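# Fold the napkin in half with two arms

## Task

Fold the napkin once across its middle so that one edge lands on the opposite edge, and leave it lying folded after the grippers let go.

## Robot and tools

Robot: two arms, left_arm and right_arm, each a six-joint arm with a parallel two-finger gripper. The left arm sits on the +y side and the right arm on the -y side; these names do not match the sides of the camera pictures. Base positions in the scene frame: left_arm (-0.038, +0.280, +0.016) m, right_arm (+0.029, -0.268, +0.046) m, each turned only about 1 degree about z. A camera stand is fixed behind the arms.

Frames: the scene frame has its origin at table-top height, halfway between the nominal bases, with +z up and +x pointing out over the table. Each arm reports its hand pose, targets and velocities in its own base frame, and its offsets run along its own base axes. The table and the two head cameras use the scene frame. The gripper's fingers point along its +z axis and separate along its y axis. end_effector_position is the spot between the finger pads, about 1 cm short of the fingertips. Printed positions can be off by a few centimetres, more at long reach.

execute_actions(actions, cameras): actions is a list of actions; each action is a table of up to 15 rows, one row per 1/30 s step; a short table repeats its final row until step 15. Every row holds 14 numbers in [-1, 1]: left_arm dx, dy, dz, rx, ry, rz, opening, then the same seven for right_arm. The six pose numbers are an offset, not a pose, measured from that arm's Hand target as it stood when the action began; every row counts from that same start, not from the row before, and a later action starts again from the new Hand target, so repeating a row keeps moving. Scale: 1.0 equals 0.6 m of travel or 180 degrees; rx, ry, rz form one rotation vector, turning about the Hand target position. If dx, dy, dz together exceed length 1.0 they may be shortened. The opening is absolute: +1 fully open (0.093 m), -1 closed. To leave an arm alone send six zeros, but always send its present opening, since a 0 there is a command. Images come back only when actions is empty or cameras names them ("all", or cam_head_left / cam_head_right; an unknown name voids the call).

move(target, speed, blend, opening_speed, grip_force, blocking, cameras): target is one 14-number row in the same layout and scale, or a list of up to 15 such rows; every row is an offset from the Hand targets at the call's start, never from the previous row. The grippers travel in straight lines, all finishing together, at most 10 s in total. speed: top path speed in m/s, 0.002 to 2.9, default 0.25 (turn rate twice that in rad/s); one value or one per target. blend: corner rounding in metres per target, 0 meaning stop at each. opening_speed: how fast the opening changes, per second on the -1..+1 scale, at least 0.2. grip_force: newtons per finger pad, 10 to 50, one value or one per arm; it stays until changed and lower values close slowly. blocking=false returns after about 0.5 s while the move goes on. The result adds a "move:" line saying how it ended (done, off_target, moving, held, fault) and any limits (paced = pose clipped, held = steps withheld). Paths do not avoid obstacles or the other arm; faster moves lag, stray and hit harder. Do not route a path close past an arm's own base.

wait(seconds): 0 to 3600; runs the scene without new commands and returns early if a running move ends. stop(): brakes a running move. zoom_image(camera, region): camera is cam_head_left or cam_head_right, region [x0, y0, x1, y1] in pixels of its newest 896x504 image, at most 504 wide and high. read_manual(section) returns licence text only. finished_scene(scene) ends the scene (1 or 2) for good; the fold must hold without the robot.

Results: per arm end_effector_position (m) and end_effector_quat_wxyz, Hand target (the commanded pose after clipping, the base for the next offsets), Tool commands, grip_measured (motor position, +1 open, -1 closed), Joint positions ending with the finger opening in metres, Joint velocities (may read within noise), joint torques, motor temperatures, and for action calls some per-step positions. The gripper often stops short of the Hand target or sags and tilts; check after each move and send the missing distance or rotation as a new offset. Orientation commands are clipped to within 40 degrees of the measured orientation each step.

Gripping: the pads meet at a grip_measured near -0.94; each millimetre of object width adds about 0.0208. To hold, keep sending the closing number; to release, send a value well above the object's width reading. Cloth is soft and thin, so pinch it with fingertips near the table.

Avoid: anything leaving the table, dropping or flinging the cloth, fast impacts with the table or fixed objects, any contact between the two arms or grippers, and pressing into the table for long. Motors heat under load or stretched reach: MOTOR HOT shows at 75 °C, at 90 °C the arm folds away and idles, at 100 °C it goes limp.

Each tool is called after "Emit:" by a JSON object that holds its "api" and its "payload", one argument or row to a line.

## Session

Emit:
{"api": "execute_actions", "payload": {
  "actions": []
}}

Scene clock: 0.00 s.
left_arm: end_effector_position=(+0.3833, +0.0359, +0.0869) grip_measured=+1.000 end_effector_quat_wxyz=(+0.561, -0.090, +0.813, +0.126) | right_arm: end_effector_position=(+0.3843, -0.0245, +0.0874) grip_measured=+1.000 end_effector_quat_wxyz=(+0.569, +0.060, +0.818, -0.053)
Joint positions: left_arm=[-0.067 1.572 0.372 0.827 -0.374 -0.032 0.093] | right_arm=[0.006 1.545 0.351 0.836 0.16 0.04 0.093]
Joint velocities: within noise
Joint torques (N m): no reading
Motor temperatures (°C): left_arm=[23 27 21 23 21 20 21] | right_arm=[21 28 22 23 20 23 20]
Heat: left arm: 27 °C; right arm: 28 °C.
Hand target: left_arm +0.3866, +0.0358, +0.0938; +0.570, -0.092, +0.807, +0.124 | right_arm +0.3867, -0.0244, +0.0918; +0.574, +0.060, +0.815, -0.052
Tool commands: left_gripper/opening=+1.0 right_gripper/opening=+1.0

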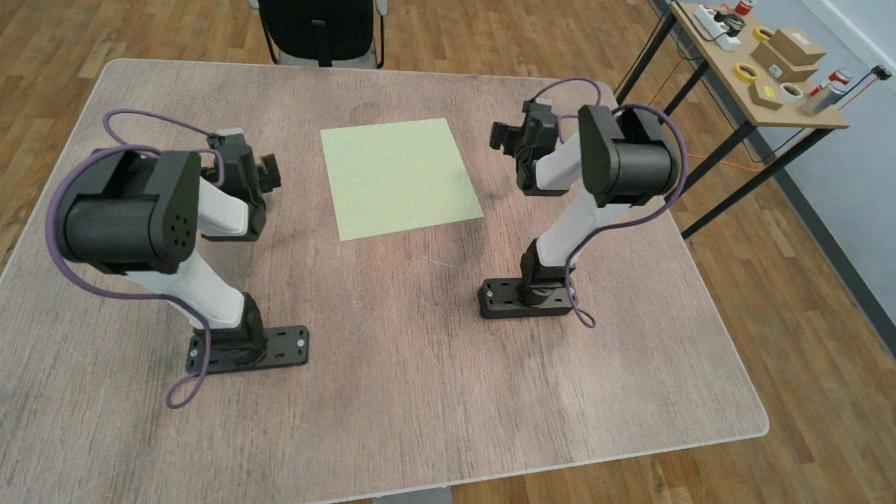

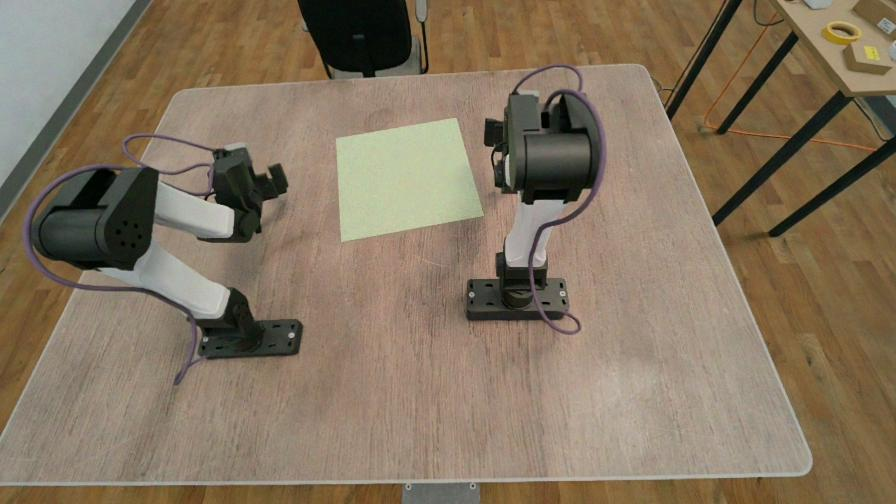

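Emit:
{"api": "zoom_image", "payload": {
  "camera": "cam_head_left",
  "region": [310, 110, 500, 250]
}}

Emit:
{"api": "zoom_image", "payload": {
  "camera": "cam_head_right",
  "region": [310, 110, 500, 250]
}}

Scaled by 2.653 from the camera's image (finer frame: 1280x720).

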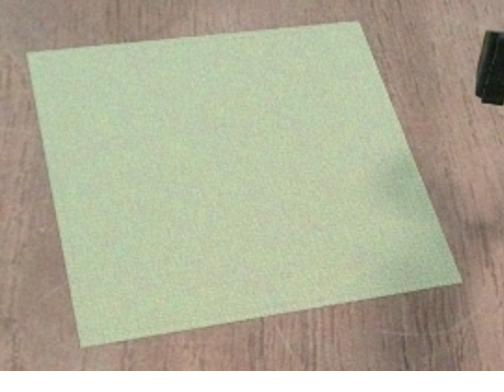

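Scaled by 2.653 from the camera's image (finer frame: 1280x720).

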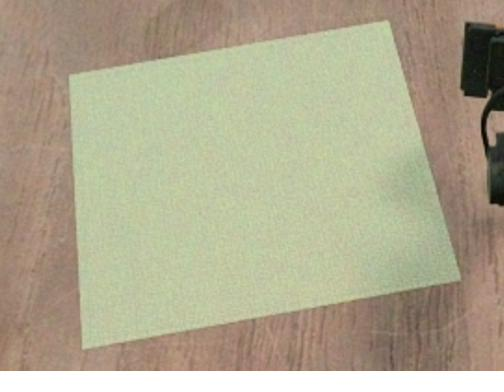

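Emit:
{"api": "move", "payload": {
  "target": [-0.2445, -0.3767, 0.002, 0.2095, 0.3861, -0.4492, -0.2, -0.2795, 0.1672, -0.0447, -0.3179, 0.3165, 0.518, -0.2],
  "speed": 0.35
}}

Scene clock: 5.27 s.
left_arm: end_effector_position=(+0.2378, -0.1840, +0.0914) grip_measured=-0.197 end_effector_quat_wxyz=(+0.000, +0.647, +0.762, +0.005) | right_arm: end_effector_position=(+0.2129, +0.0755, +0.0607) grip_measured=-0.198 end_effector_quat_wxyz=(-0.003, +0.765, -0.644, -0.008)
Joint positions: left_arm=[-0.665 1.692 1.286 -1.164 -0.011 0.743 0.036] | right_arm=[0.328 1.436 0.907 -1.043 -0.017 -1.415 0.036]
Joint torques (N m): left_arm=[-0.88 -6.12 9.32 0.18 0.09 0.05] | right_arm=[0.46 -2.88 9.63 0.1 0.12 -0.2]
Heat: left arm: 27 °C; right arm: 28 °C.
Hand target: left_arm +0.2399, -0.1902, +0.0950; +0.000, +0.653, +0.758, +0.000 | right_arm +0.2189, +0.0760, +0.0649; +0.000, +0.770, -0.639, -0.001
Off the commanded pose: left_arm 0.008 m, 1 deg | right_arm 0.007 m, 1 deg.
move: done

Emit:
{"api": "move", "payload": {
  "target": [0, 0, -0.1408, 0, 0, 0, -0.2, 0, 0, -0.154, 0, 0, 0, -0.2],
  "speed": 0.15,
  "cameras": ["all"]
}}

Emit:
{"api": "zoom_image", "payload": {
  "camera": "cam_head_left",
  "region": [320, 205, 390, 255]
}}

Emit:
{"api": "zoom_image", "payload": {
  "camera": "cam_head_right",
  "region": [320, 205, 390, 255]
}}

Emit:
{"api": "zoom_image", "payload": {
  "camera": "cam_head_left",
  "region": [440, 190, 510, 240]
}}

Emit:
{"api": "zoom_image", "payload": {
  "camera": "cam_head_right",
  "region": [440, 190, 510, 240]
}}

Scene clock: 7.17 s.
left_arm: end_effector_position=(+0.2435, -0.1884, +0.0183) grip_measured=-0.197 end_effector_quat_wxyz=(+0.006, +0.647, +0.762, +0.006) | right_arm: end_effector_position=(+0.2223, +0.0786, -0.0209) grip_measured=-0.198 end_effector_quat_wxyz=(-0.011, +0.765, -0.644, -0.003)
Joint positions: left_arm=[-0.665 1.792 1.099 -0.865 -0.011 0.743 0.036] | right_arm=[0.328 1.622 0.716 -0.649 -0.016 -1.415 0.036]
Joint torques (N m): left_arm=[-0.9 -6.61 4.67 0.59 0.09 0.01] | right_arm=[0.54 -3.54 4.64 0.44 0.11 -0.21]
Heat: left arm: 27 °C; right arm: 28 °C.
Hand target: left_arm +0.2399, -0.1902, +0.0105; +0.000, +0.653, +0.758, +0.000 | right_arm +0.2190, +0.0759, -0.0274; +0.000, +0.769, -0.639, +0.000
Off the commanded pose: left_arm 0.009 m, 1 deg | right_arm 0.008 m, 1 deg.
move: done

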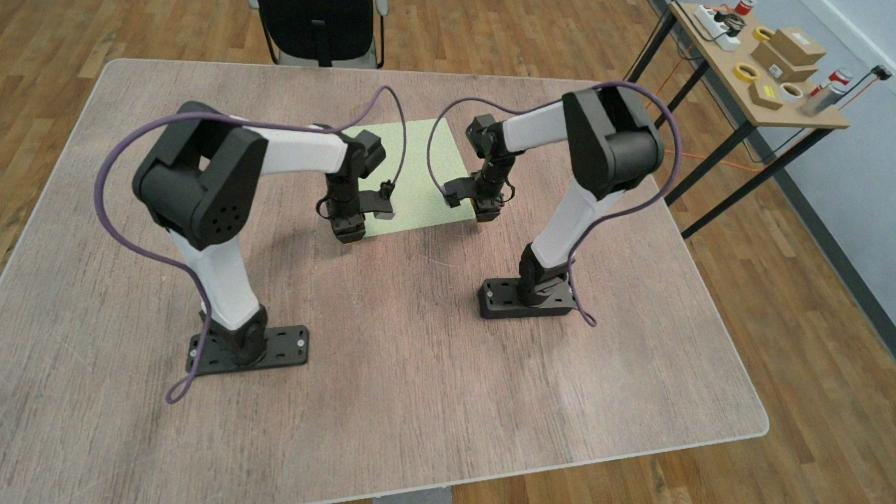

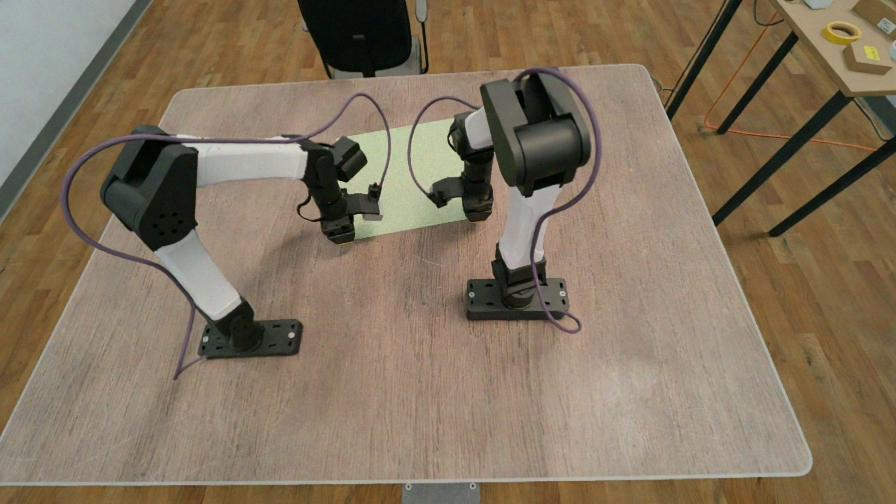

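Scaled by 7.200 from the camera's image (finer frame: 1280x720).

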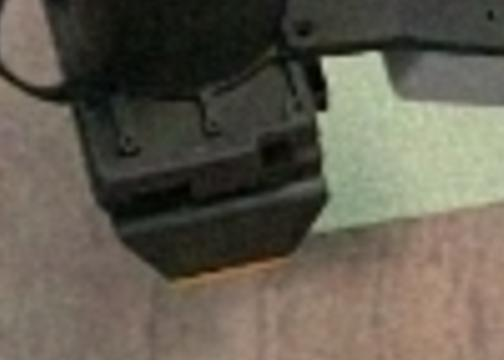

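Scaled by 7.200 from the camera's image (finer frame: 1280x720).

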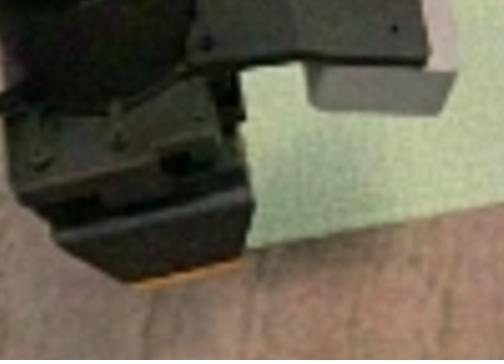

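Scaled by 7.200 from the camera's image (finer frame: 1280x720).

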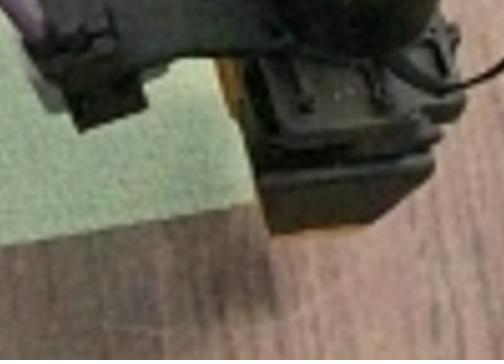

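Scaled by 7.200 from the camera's image (finer frame: 1280x720).

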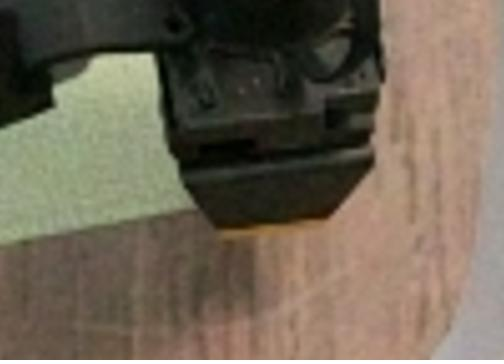

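Emit:
{"api": "move", "payload": {
  "target": [
    [-0.0115, -0.0018, -0.054, 0, 0, 0, -0.2, -0.0083, -0.0013, -0.042, 0, 0, 0, -0.2],
    [-0.0115, -0.0018, -0.055, 0, 0, 0, -1, -0.0083, -0.0013, -0.0427, 0, 0, 0, -1],
    [0.005, -0.0018, 0.06, 0, 0, 0, -1, 0.008, -0.0013, 0.07, 0, 0, 0, -1]
  ],
  "speed": [0.06, 0.05, 0.12],
  "opening_speed": 0.8,
  "cameras": ["all"]
}}

Emit:
{"api": "zoom_image", "payload": {
  "camera": "cam_head_left",
  "region": [310, 110, 510, 250]
}}

Emit:
{"api": "zoom_image", "payload": {
  "camera": "cam_head_right",
  "region": [310, 110, 510, 250]
}}

Scene clock: 11.93 s.
left_arm: end_effector_position=(+0.2354, -0.1857, +0.0309) grip_measured=-0.984 end_effector_quat_wxyz=(-0.021, +0.652, +0.758, +0.004) | right_arm: end_effector_position=(+0.2124, +0.0749, +0.0026) grip_measured=-0.983 end_effector_quat_wxyz=(+0.014, +0.768, -0.640, -0.017)
Joint positions: left_arm=[-0.674 1.791 1.152 -0.974 -0.01 0.747 0] | right_arm=[0.329 1.574 0.78 -0.818 -0.014 -1.424 0]
Joint torques (N m): left_arm=[0.1 -10.86 8.95 0.04 0.1 0.04] | right_arm=[-0.28 -6.84 9.02 0.01 0.05 -0.21]
Heat: left arm: 28 °C; right arm: 28 °C.
Hand target: left_arm +0.2430, -0.1913, +0.0465; +0.000, +0.653, +0.758, +0.001 | right_arm +0.2238, +0.0752, +0.0146; +0.000, +0.769, -0.639, +0.000
Off the commanded pose: left_arm 0.018 m, 3 deg | right_arm 0.017 m, 3 deg.
move: off_target (left_arm, right_arm); target 2's new opening was sent with left_arm's hand 0.018 m and 1 deg from that target

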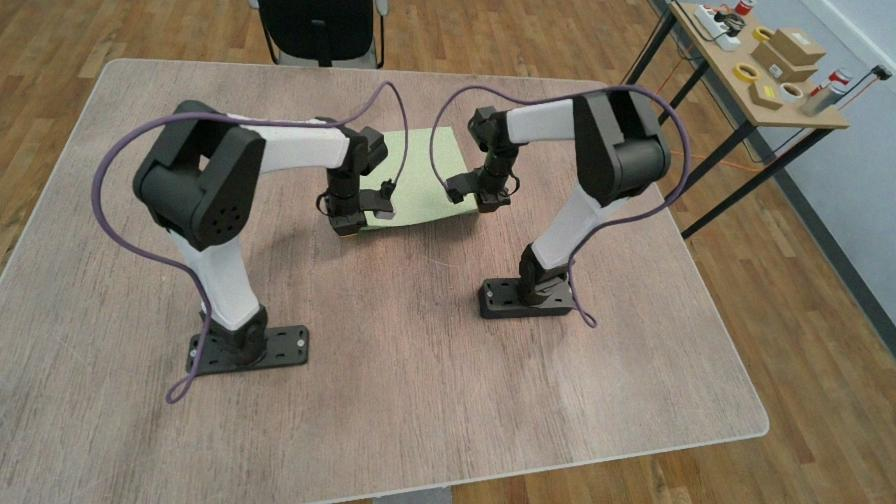

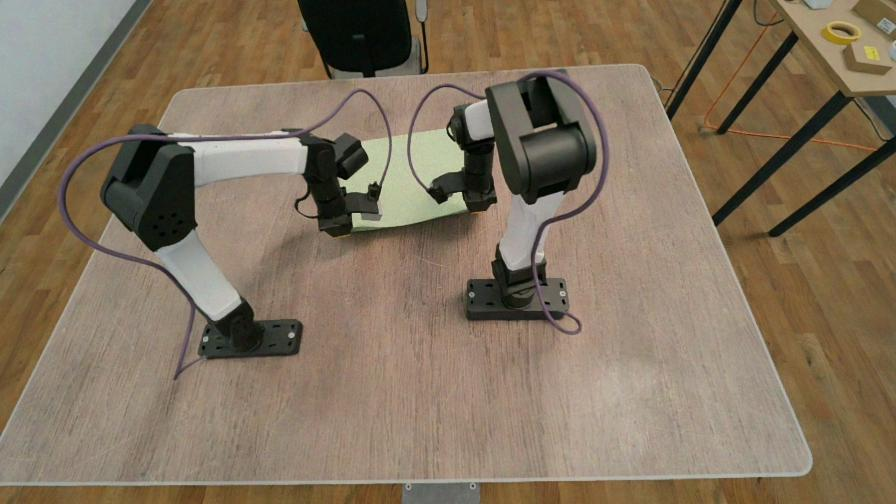

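Scaled by 2.520 from the camera's image (finer frame: 1280x720).

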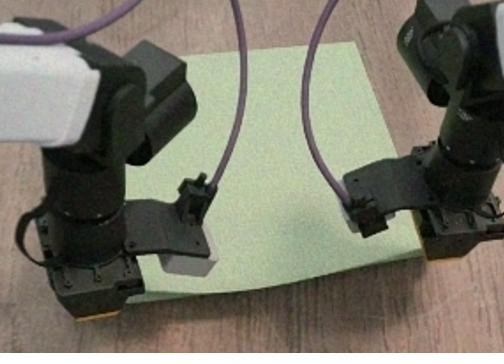

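Scaled by 2.520 from the camera's image (finer frame: 1280x720).

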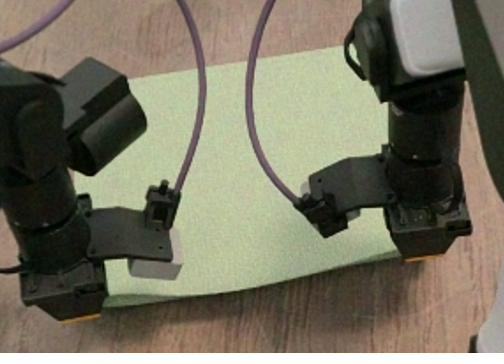

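Emit:
{"api": "move", "payload": {
  "target": [
    [0.0624,0.0083,0.0458,0,0,0,-1,0.0584,0.009,0.049,0,0,0,-1],
    [0.156,0.0207,0.1042,0.003,-0.0206,0,-1,0.1461,0.0225,0.1073,0.0031,-0.0164,0,-1],
    [0.26,0.0344,0.1292,0.0072,-0.0495,0,-1,0.2435,0.0374,0.1323,0.0073,-0.0392,0,-1],
    [0.364,0.0482,0.1042,0.013,-0.0894,0,-1,0.3409,0.0524,0.1073,0.0133,-0.0709,0,-1],
    [0.4576,0.0606,0.0375,0.0172,-0.1183,0,-1,0.4286,0.0659,0.0407,0.0175,-0.0937,0,-1],
    [0.52,0.0688,-0.0292,0.02,-0.1375,0,-1,0.487,0.0748,-0.026,0.0204,-0.109,0,-1]
  ],
  "speed": 0.16,
  "blend": 0.025,
  "cameras": ["all"]
}}

Emit:
{"api": "zoom_image", "payload": {
  "camera": "cam_head_left",
  "region": [318, 100, 478, 200]
}}

Emit:
{"api": "zoom_image", "payload": {
  "camera": "cam_head_right",
  "region": [328, 100, 488, 200]
}}

Scene clock: 17.17 s.
left_arm: end_effector_position=(+0.5429, -0.1519, +0.0284) grip_measured=-0.984 end_effector_quat_wxyz=(+0.134, +0.640, +0.741, +0.153) | right_arm: end_effector_position=(+0.5049, +0.1235, +0.0027) grip_measured=-0.983 end_effector_quat_wxyz=(-0.133, +0.759, -0.630, +0.099)
Joint positions: left_arm=[-0.326 2.464 2.117 -0.854 -0.18 1.132 0] | right_arm=[0.24 2.32 1.777 -0.695 0 -1.517 0]
Joint torques (N m): left_arm=[0.21 -12.51 10.39 1.33 -0.19 -0.01] | right_arm=[-0.34 -8.84 10.45 1.03 0.08 -0.14]
Heat: left arm: 28 °C; right arm: 29 °C.
Hand target: left_arm +0.5550, -0.1500, +0.0290; +0.142, +0.637, +0.740, +0.164 | right_arm +0.5160, +0.1200, -0.0011; -0.134, +0.758, -0.629, +0.110
Off the commanded pose: left_arm 0.012 m, 2 deg | right_arm 0.012 m, 1 deg.
move: off_target (left_arm, right_arm); blend cut to 0.0235 m at target 1

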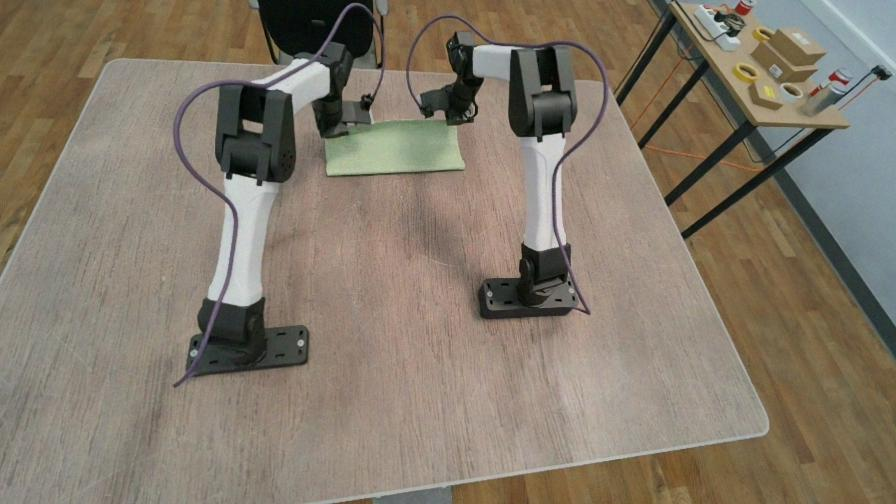

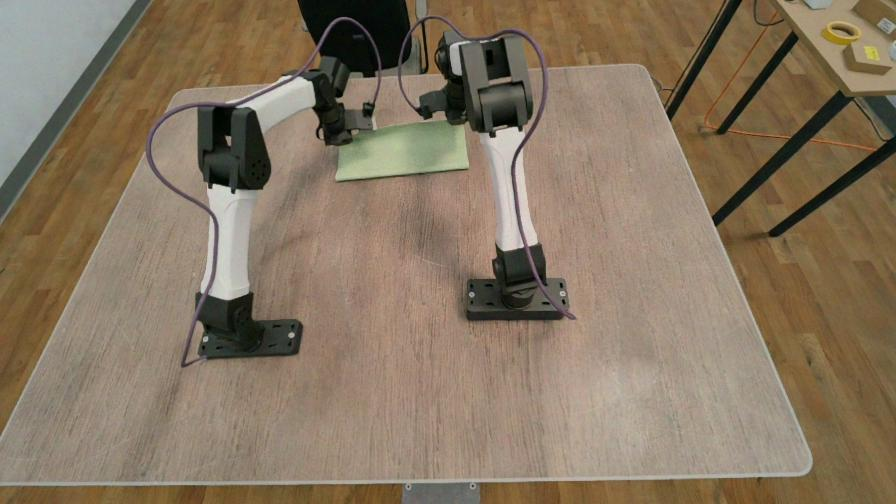

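Scaled by 3.150 from the camera's image (finer frame: 1280x720).

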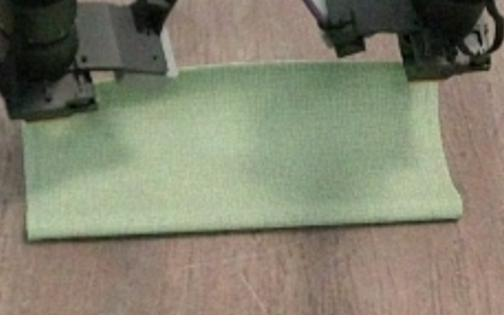

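Scaled by 3.150 from the camera's image (finer frame: 1280x720).

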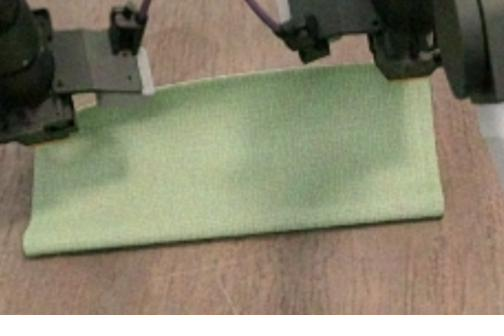

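Emit:
{"api": "zoom_image", "payload": {
  "camera": "cam_head_left",
  "region": [318, 100, 388, 150]
}}

Emit:
{"api": "zoom_image", "payload": {
  "camera": "cam_head_right",
  "region": [328, 110, 398, 160]
}}

Emit:
{"api": "zoom_image", "payload": {
  "camera": "cam_head_left",
  "region": [410, 100, 480, 150]
}}

Emit:
{"api": "zoom_image", "payload": {
  "camera": "cam_head_right",
  "region": [410, 100, 480, 150]
}}

Scaled by 7.200 from the camera's image (finer frame: 1280x720).

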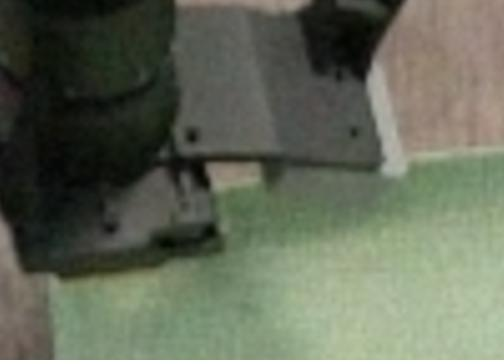

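Scaled by 7.200 from the camera's image (finer frame: 1280x720).

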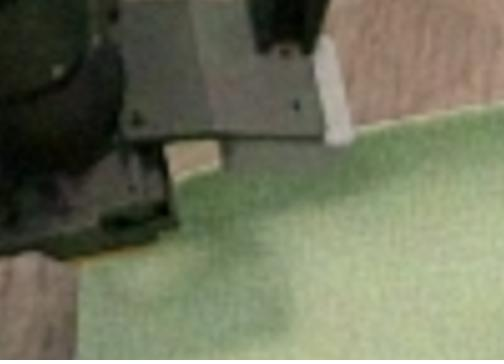

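Scaled by 7.200 from the camera's image (finer frame: 1280x720).

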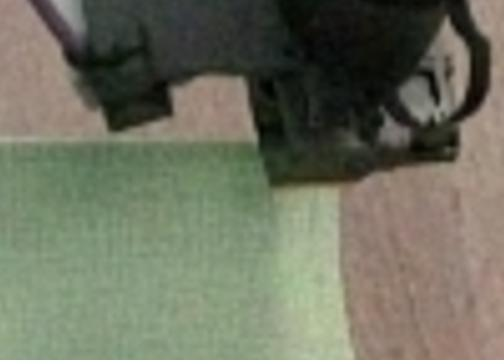

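Scaled by 7.200 from the camera's image (finer frame: 1280x720).

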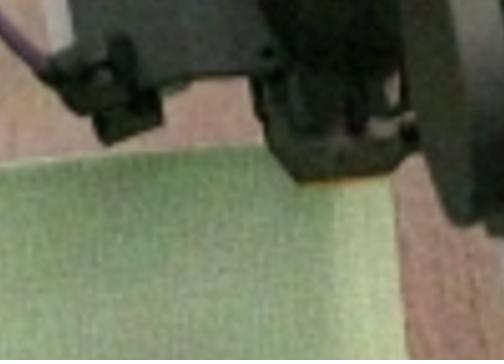

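Emit:
{"api": "move", "payload": {
  "target": [0.0462, 0.0067, -0.02, 0.008, -0.055, 0, -1, 0.0229, 0.0043, -0.022, 0, 0, 0, -1],
  "speed": 0.1,
  "cameras": ["all"]
}}

Emit:
{"api": "zoom_image", "payload": {
  "camera": "cam_head_left",
  "region": [318, 95, 478, 195]
}}

Emit:
{"api": "zoom_image", "payload": {
  "camera": "cam_head_right",
  "region": [328, 95, 488, 195]
}}

Emit:
{"api": "zoom_image", "payload": {
  "camera": "cam_head_left",
  "region": [400, 95, 470, 145]
}}

Emit:
{"api": "zoom_image", "payload": {
  "camera": "cam_head_left",
  "region": [330, 95, 400, 145]
}}

Scene clock: 24.23 s.
left_arm: end_effector_position=(+0.5810, -0.1529, +0.0260) grip_measured=-0.984 end_effector_quat_wxyz=(+0.203, +0.623, +0.722, +0.222) | right_arm: end_effector_position=(+0.5208, +0.1259, -0.0089) grip_measured=-0.983 end_effector_quat_wxyz=(-0.136, +0.758, -0.630, +0.101)
Joint positions: left_arm=[-0.326 2.464 2.014 -0.556 -0.248 1.171 0] | right_arm=[0.237 2.393 1.857 -0.694 0 -1.518 0]
Joint torques (N m): left_arm=[0.38 -13.93 6.12 1.76 -0.22 -0.02] | right_arm=[-0.13 -9.22 10.45 1 0.12 -0.14]
Heat: left arm: 30 °C; right arm: 31 °C.
Hand target: left_arm +0.5827, -0.1460, +0.0170; +0.198, +0.622, +0.722, +0.228 | right_arm +0.5298, +0.1225, -0.0143; -0.134, +0.758, -0.629, +0.110
Off the commanded pose: left_arm 0.012 m, 1 deg | right_arm 0.011 m, 1 deg.
move: off_target (left_arm, right_arm)

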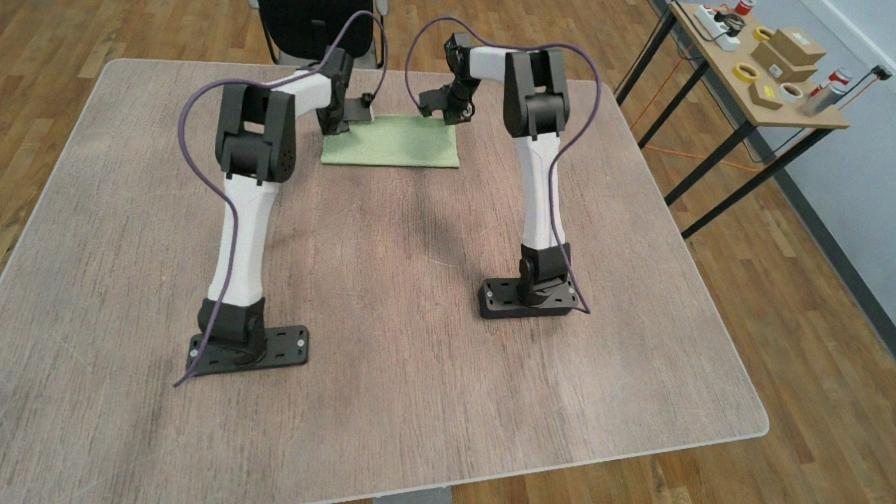

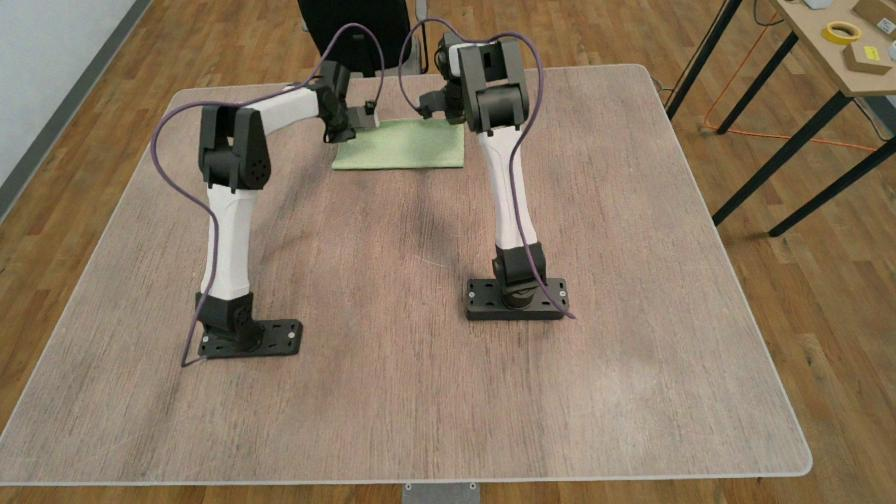

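Scaled by 3.150 from the camera's image (finer frame: 1280x720).

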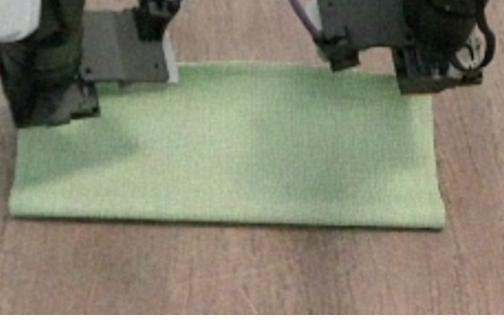

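Scaled by 3.150 from the camera's image (finer frame: 1280x720).

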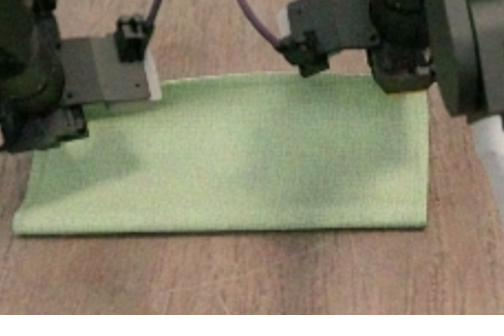

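Scaled by 7.200 from the camera's image (finer frame: 1280x720).

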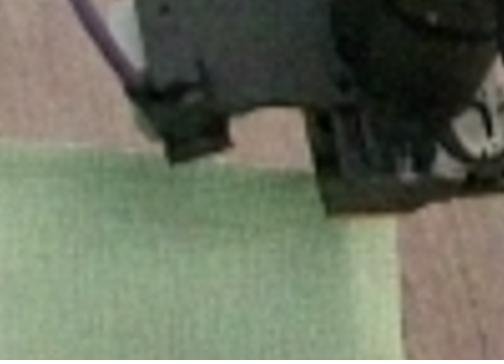

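Scaled by 7.200 from the camera's image (finer frame: 1280x720).

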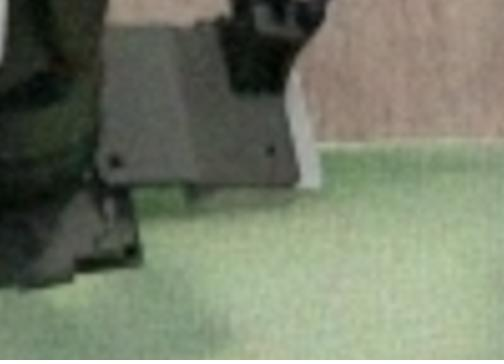

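Emit:
{"api": "move", "payload": {
  "target": [0.034, 0, -0.01, 0, 0, 0, -1, 0.0133, 0, -0.015, 0, 0, 0, -1],
  "speed": 0.08,
  "cameras": ["all"]
}}

Emit:
{"api": "zoom_image", "payload": {
  "camera": "cam_head_left",
  "region": [318, 95, 478, 195]
}}

Emit:
{"api": "zoom_image", "payload": {
  "camera": "cam_head_right",
  "region": [328, 95, 488, 195]
}}

Emit:
{"api": "zoom_image", "payload": {
  "camera": "cam_head_left",
  "region": [400, 95, 470, 145]
}}

Scene clock: 26.93 s.
left_arm: end_effector_position=(+0.5976, -0.1491, +0.0135) grip_measured=-0.984 end_effector_quat_wxyz=(+0.201, +0.622, +0.723, +0.224) | right_arm: end_effector_position=(+0.5294, +0.1262, -0.0171) grip_measured=-0.983 end_effector_quat_wxyz=(-0.136, +0.758, -0.630, +0.102)
Joint positions: left_arm=[-0.312 2.553 2.128 -0.581 -0.248 1.182 0] | right_arm=[0.234 2.438 1.904 -0.694 0 -1.521 0]
Joint torques (N m): left_arm=[0.14 -12.83 10.69 1.39 -0.15 0.03] | right_arm=[-0.31 -9.58 10.71 1.02 0.11 -0.14]
Motor temperatures (°C): left_arm=[23 30 25 24 21 20 22] | right_arm=[21 32 27 24 20 23 20]
Heat: left arm: 30 °C; right arm: 32 °C.
Hand target: left_arm +0.6031, -0.1460, +0.0109; +0.198, +0.622, +0.722, +0.228 | right_arm +0.5378, +0.1226, -0.0232; -0.134, +0.758, -0.629, +0.110
Off the commanded pose: left_arm 0.007 m, 1 deg | right_arm 0.011 m, 1 deg.
move: off_target (right_arm)

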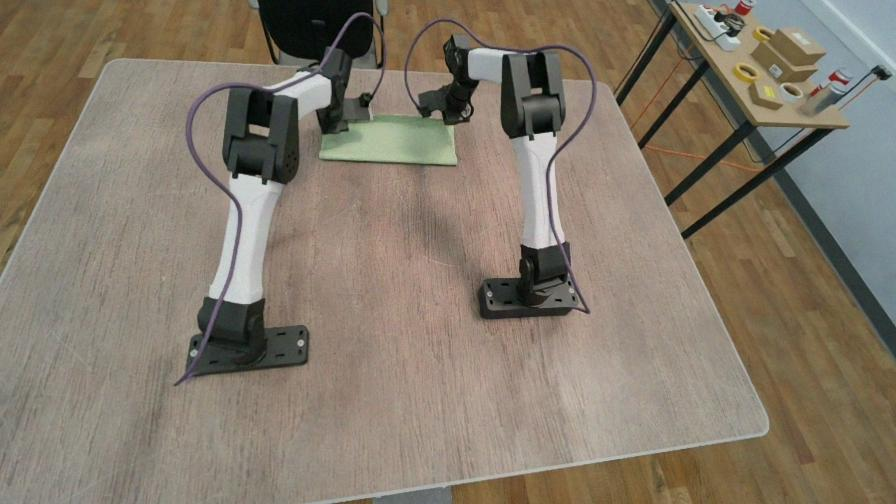

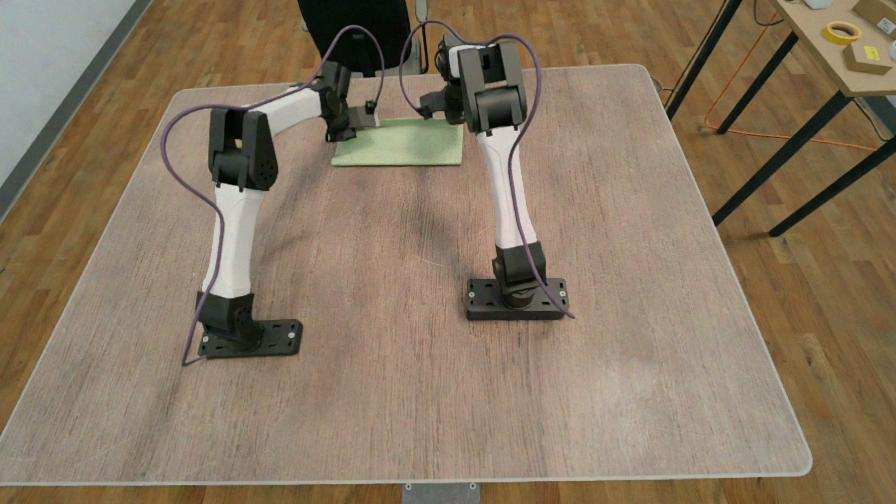

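Scaled by 3.150 from the camera's image (finer frame: 1280x720).

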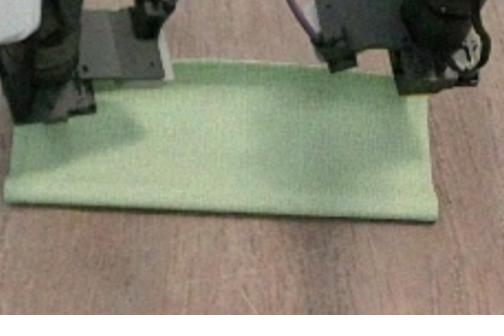

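Scaled by 3.150 from the camera's image (finer frame: 1280x720).

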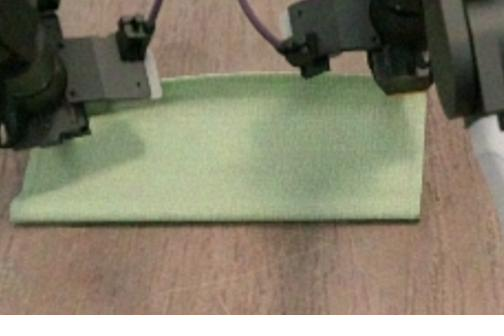

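Scaled by 7.200 from the camera's image (finer frame: 1280x720).

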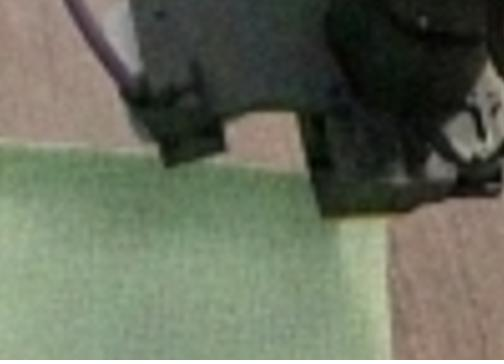

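Emit:
{"api": "move", "payload": {
  "target": [
    [0, 0, -0.02, 0, 0, 0, -1, 0.005, 0, -0.0183, 0, 0, 0, -1],
    [0, 0, -0.02, 0, 0, 0, -0.2, 0.005, 0, -0.0183, 0, 0, 0, -0.2]
  ],
  "speed": 0.06,
  "opening_speed": 0.8,
  "cameras": ["all"]
}}

Emit:
{"api": "zoom_image", "payload": {
  "camera": "cam_head_left",
  "region": [318, 95, 478, 195]
}}

Emit:
{"api": "zoom_image", "payload": {
  "camera": "cam_head_right",
  "region": [328, 95, 488, 195]
}}

Scene clock: 29.43 s.
left_arm: end_effector_position=(+0.6057, -0.1500, +0.0138) grip_measured=-0.204 end_effector_quat_wxyz=(+0.214, +0.616, +0.721, +0.236) | right_arm: end_effector_position=(+0.5319, +0.1268, -0.0269) grip_measured=-0.203 end_effector_quat_wxyz=(-0.135, +0.759, -0.629, +0.102)
Joint positions: left_arm=[-0.312 2.563 2.128 -0.535 -0.258 1.183 0.035] | right_arm=[0.234 2.464 1.912 -0.678 0 -1.523 0.035]
Joint torques (N m): left_arm=[0.14 -12.93 8.55 1.33 -0.06 0] | right_arm=[-0.25 -9.58 10.45 1.05 0.08 -0.16]
Heat: left arm: 31 °C; right arm: 33 °C.
Hand target: left_arm +0.6031, -0.1461, -0.0010; +0.198, +0.623, +0.722, +0.228 | right_arm +0.5408, +0.1226, -0.0341; -0.134, +0.758, -0.629, +0.110
Off the commanded pose: left_arm 0.016 m, 2 deg | right_arm 0.012 m, 1 deg.
move: off_target (left_arm, right_arm); target 2's new opening was sent with right_arm's hand 0.012 m and 1 deg from that target

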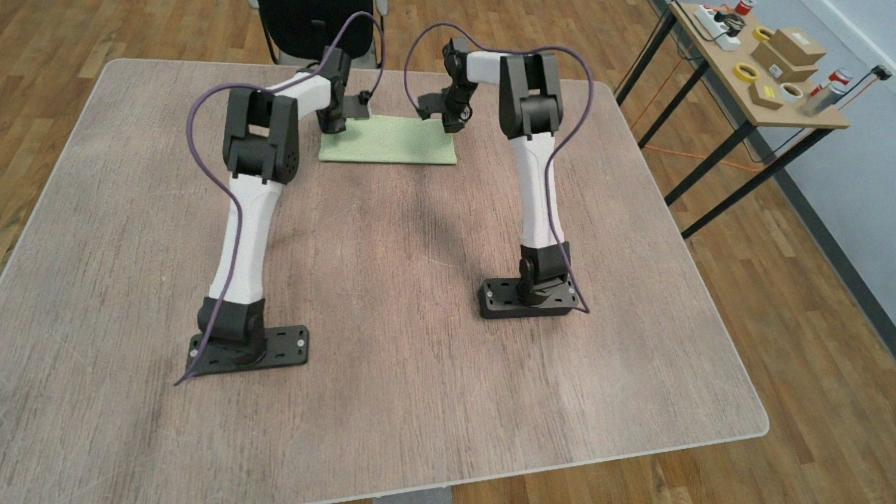

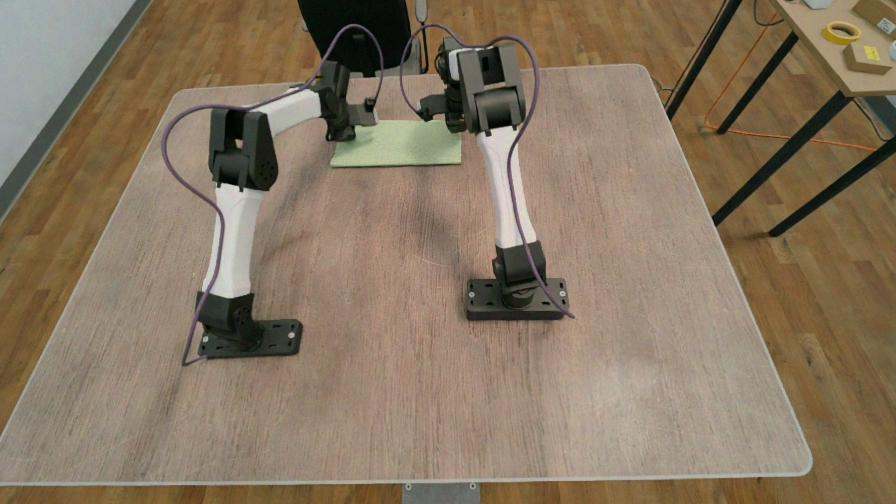

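Scaled by 3.150 from the camera's image (finer frame: 1280x720).

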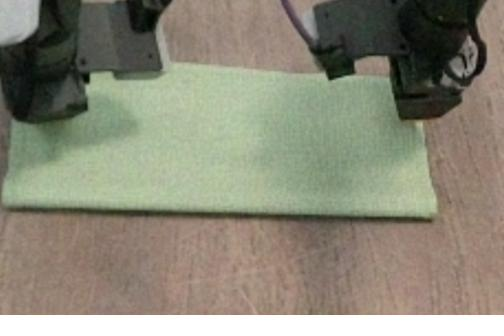

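Scaled by 3.150 from the camera's image (finer frame: 1280x720).

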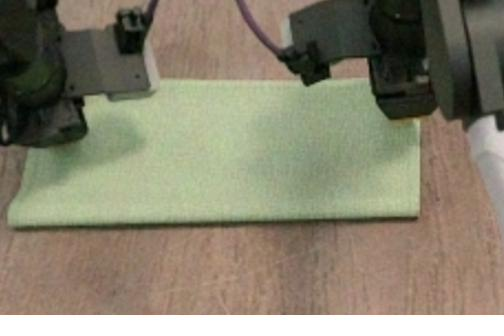

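Retreat clear of the view.

Emit:
{"api": "move", "payload": {
  "target": [
    [-0.07, 0, 0.11, 0, 0, 0, -0.2, -0.035, 0, 0.11, 0, 0, 0, -0.2],
    [-0.42, 0.08, 0.24, 0, 0.15, 0, -0.2, -0.4, -0.1, 0.24, 0, 0.08, 0, -0.2],
    [-0.65, 0.25, 0.3, 0, 0.15, 0, -0.2, -0.55, -0.3, 0.3, 0, 0.08, 0, -0.2]
  ],
  "speed": [0.1, 0.35, 0.35],
  "blend": [0.02, 0.05, 0],
  "cameras": ["all"]
}}

Emit:
{"api": "zoom_image", "payload": {
  "camera": "cam_head_left",
  "region": [314, 95, 474, 195]
}}

Emit:
{"api": "zoom_image", "payload": {
  "camera": "cam_head_right",
  "region": [324, 95, 484, 195]
}}

Scene clock: 36.17 s.
left_arm: end_effector_position=(+0.2196, +0.0034, +0.1789) grip_measured=-0.202 end_effector_quat_wxyz=(+0.024, +0.657, +0.749, +0.081) | right_arm: end_effector_position=(+0.2113, -0.0585, +0.1407) grip_measured=-0.203 end_effector_quat_wxyz=(-0.046, +0.764, -0.643, +0.011)
Joint positions: left_arm=[-0.061 1.26 1.233 -1.406 -0.1 1.386 0.035] | right_arm=[-0.331 1.318 1.13 -1.329 -0.078 -2.071 0.035]
Joint torques (N m): left_arm=[0.31 -5.42 5.55 0.48 0.05 0.02] | right_arm=[-0.12 -4.67 7.97 0.2 -0.2 -0.18]
Heat: left arm: 34 °C; right arm: 36 °C.
Hand target: left_arm +0.2131, +0.0039, +0.1790; +0.024, +0.658, +0.749, +0.076 | right_arm +0.2108, -0.0574, +0.1459; -0.054, +0.766, -0.641, +0.014
Off the commanded pose: left_arm 0.007 m, 1 deg | right_arm 0.005 m, 1 deg.
move: done

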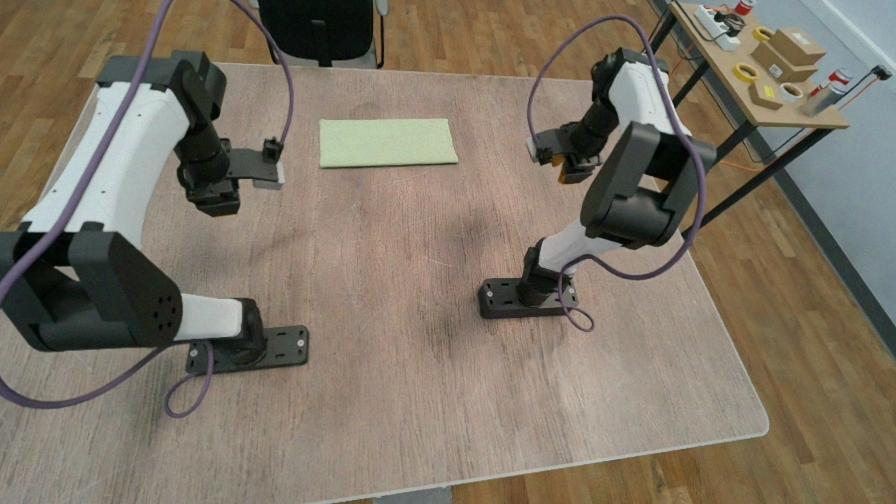

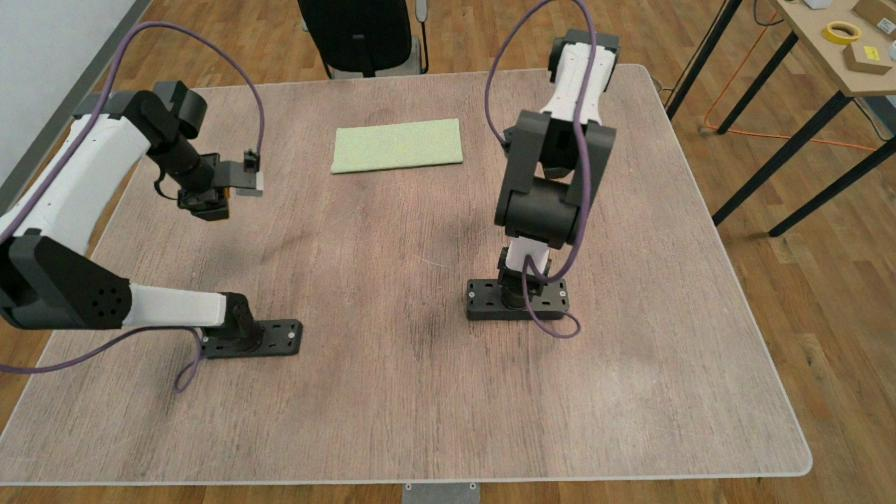

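Scaled by 3.150 from the camera's image (finer frame: 1280x720).

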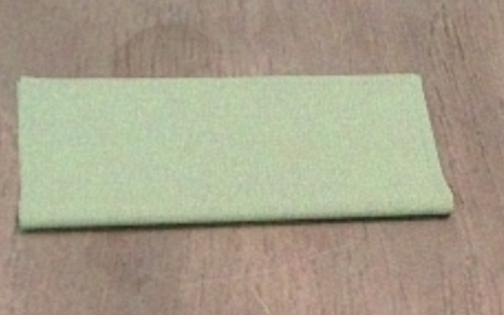

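Scaled by 3.150 from the camera's image (finer frame: 1280x720).

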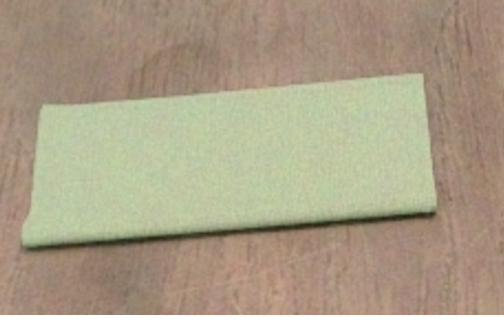

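Emit:
{"api": "finished_scene", "payload": {
  "scene": 2
}}

The scene is finished: the task was done.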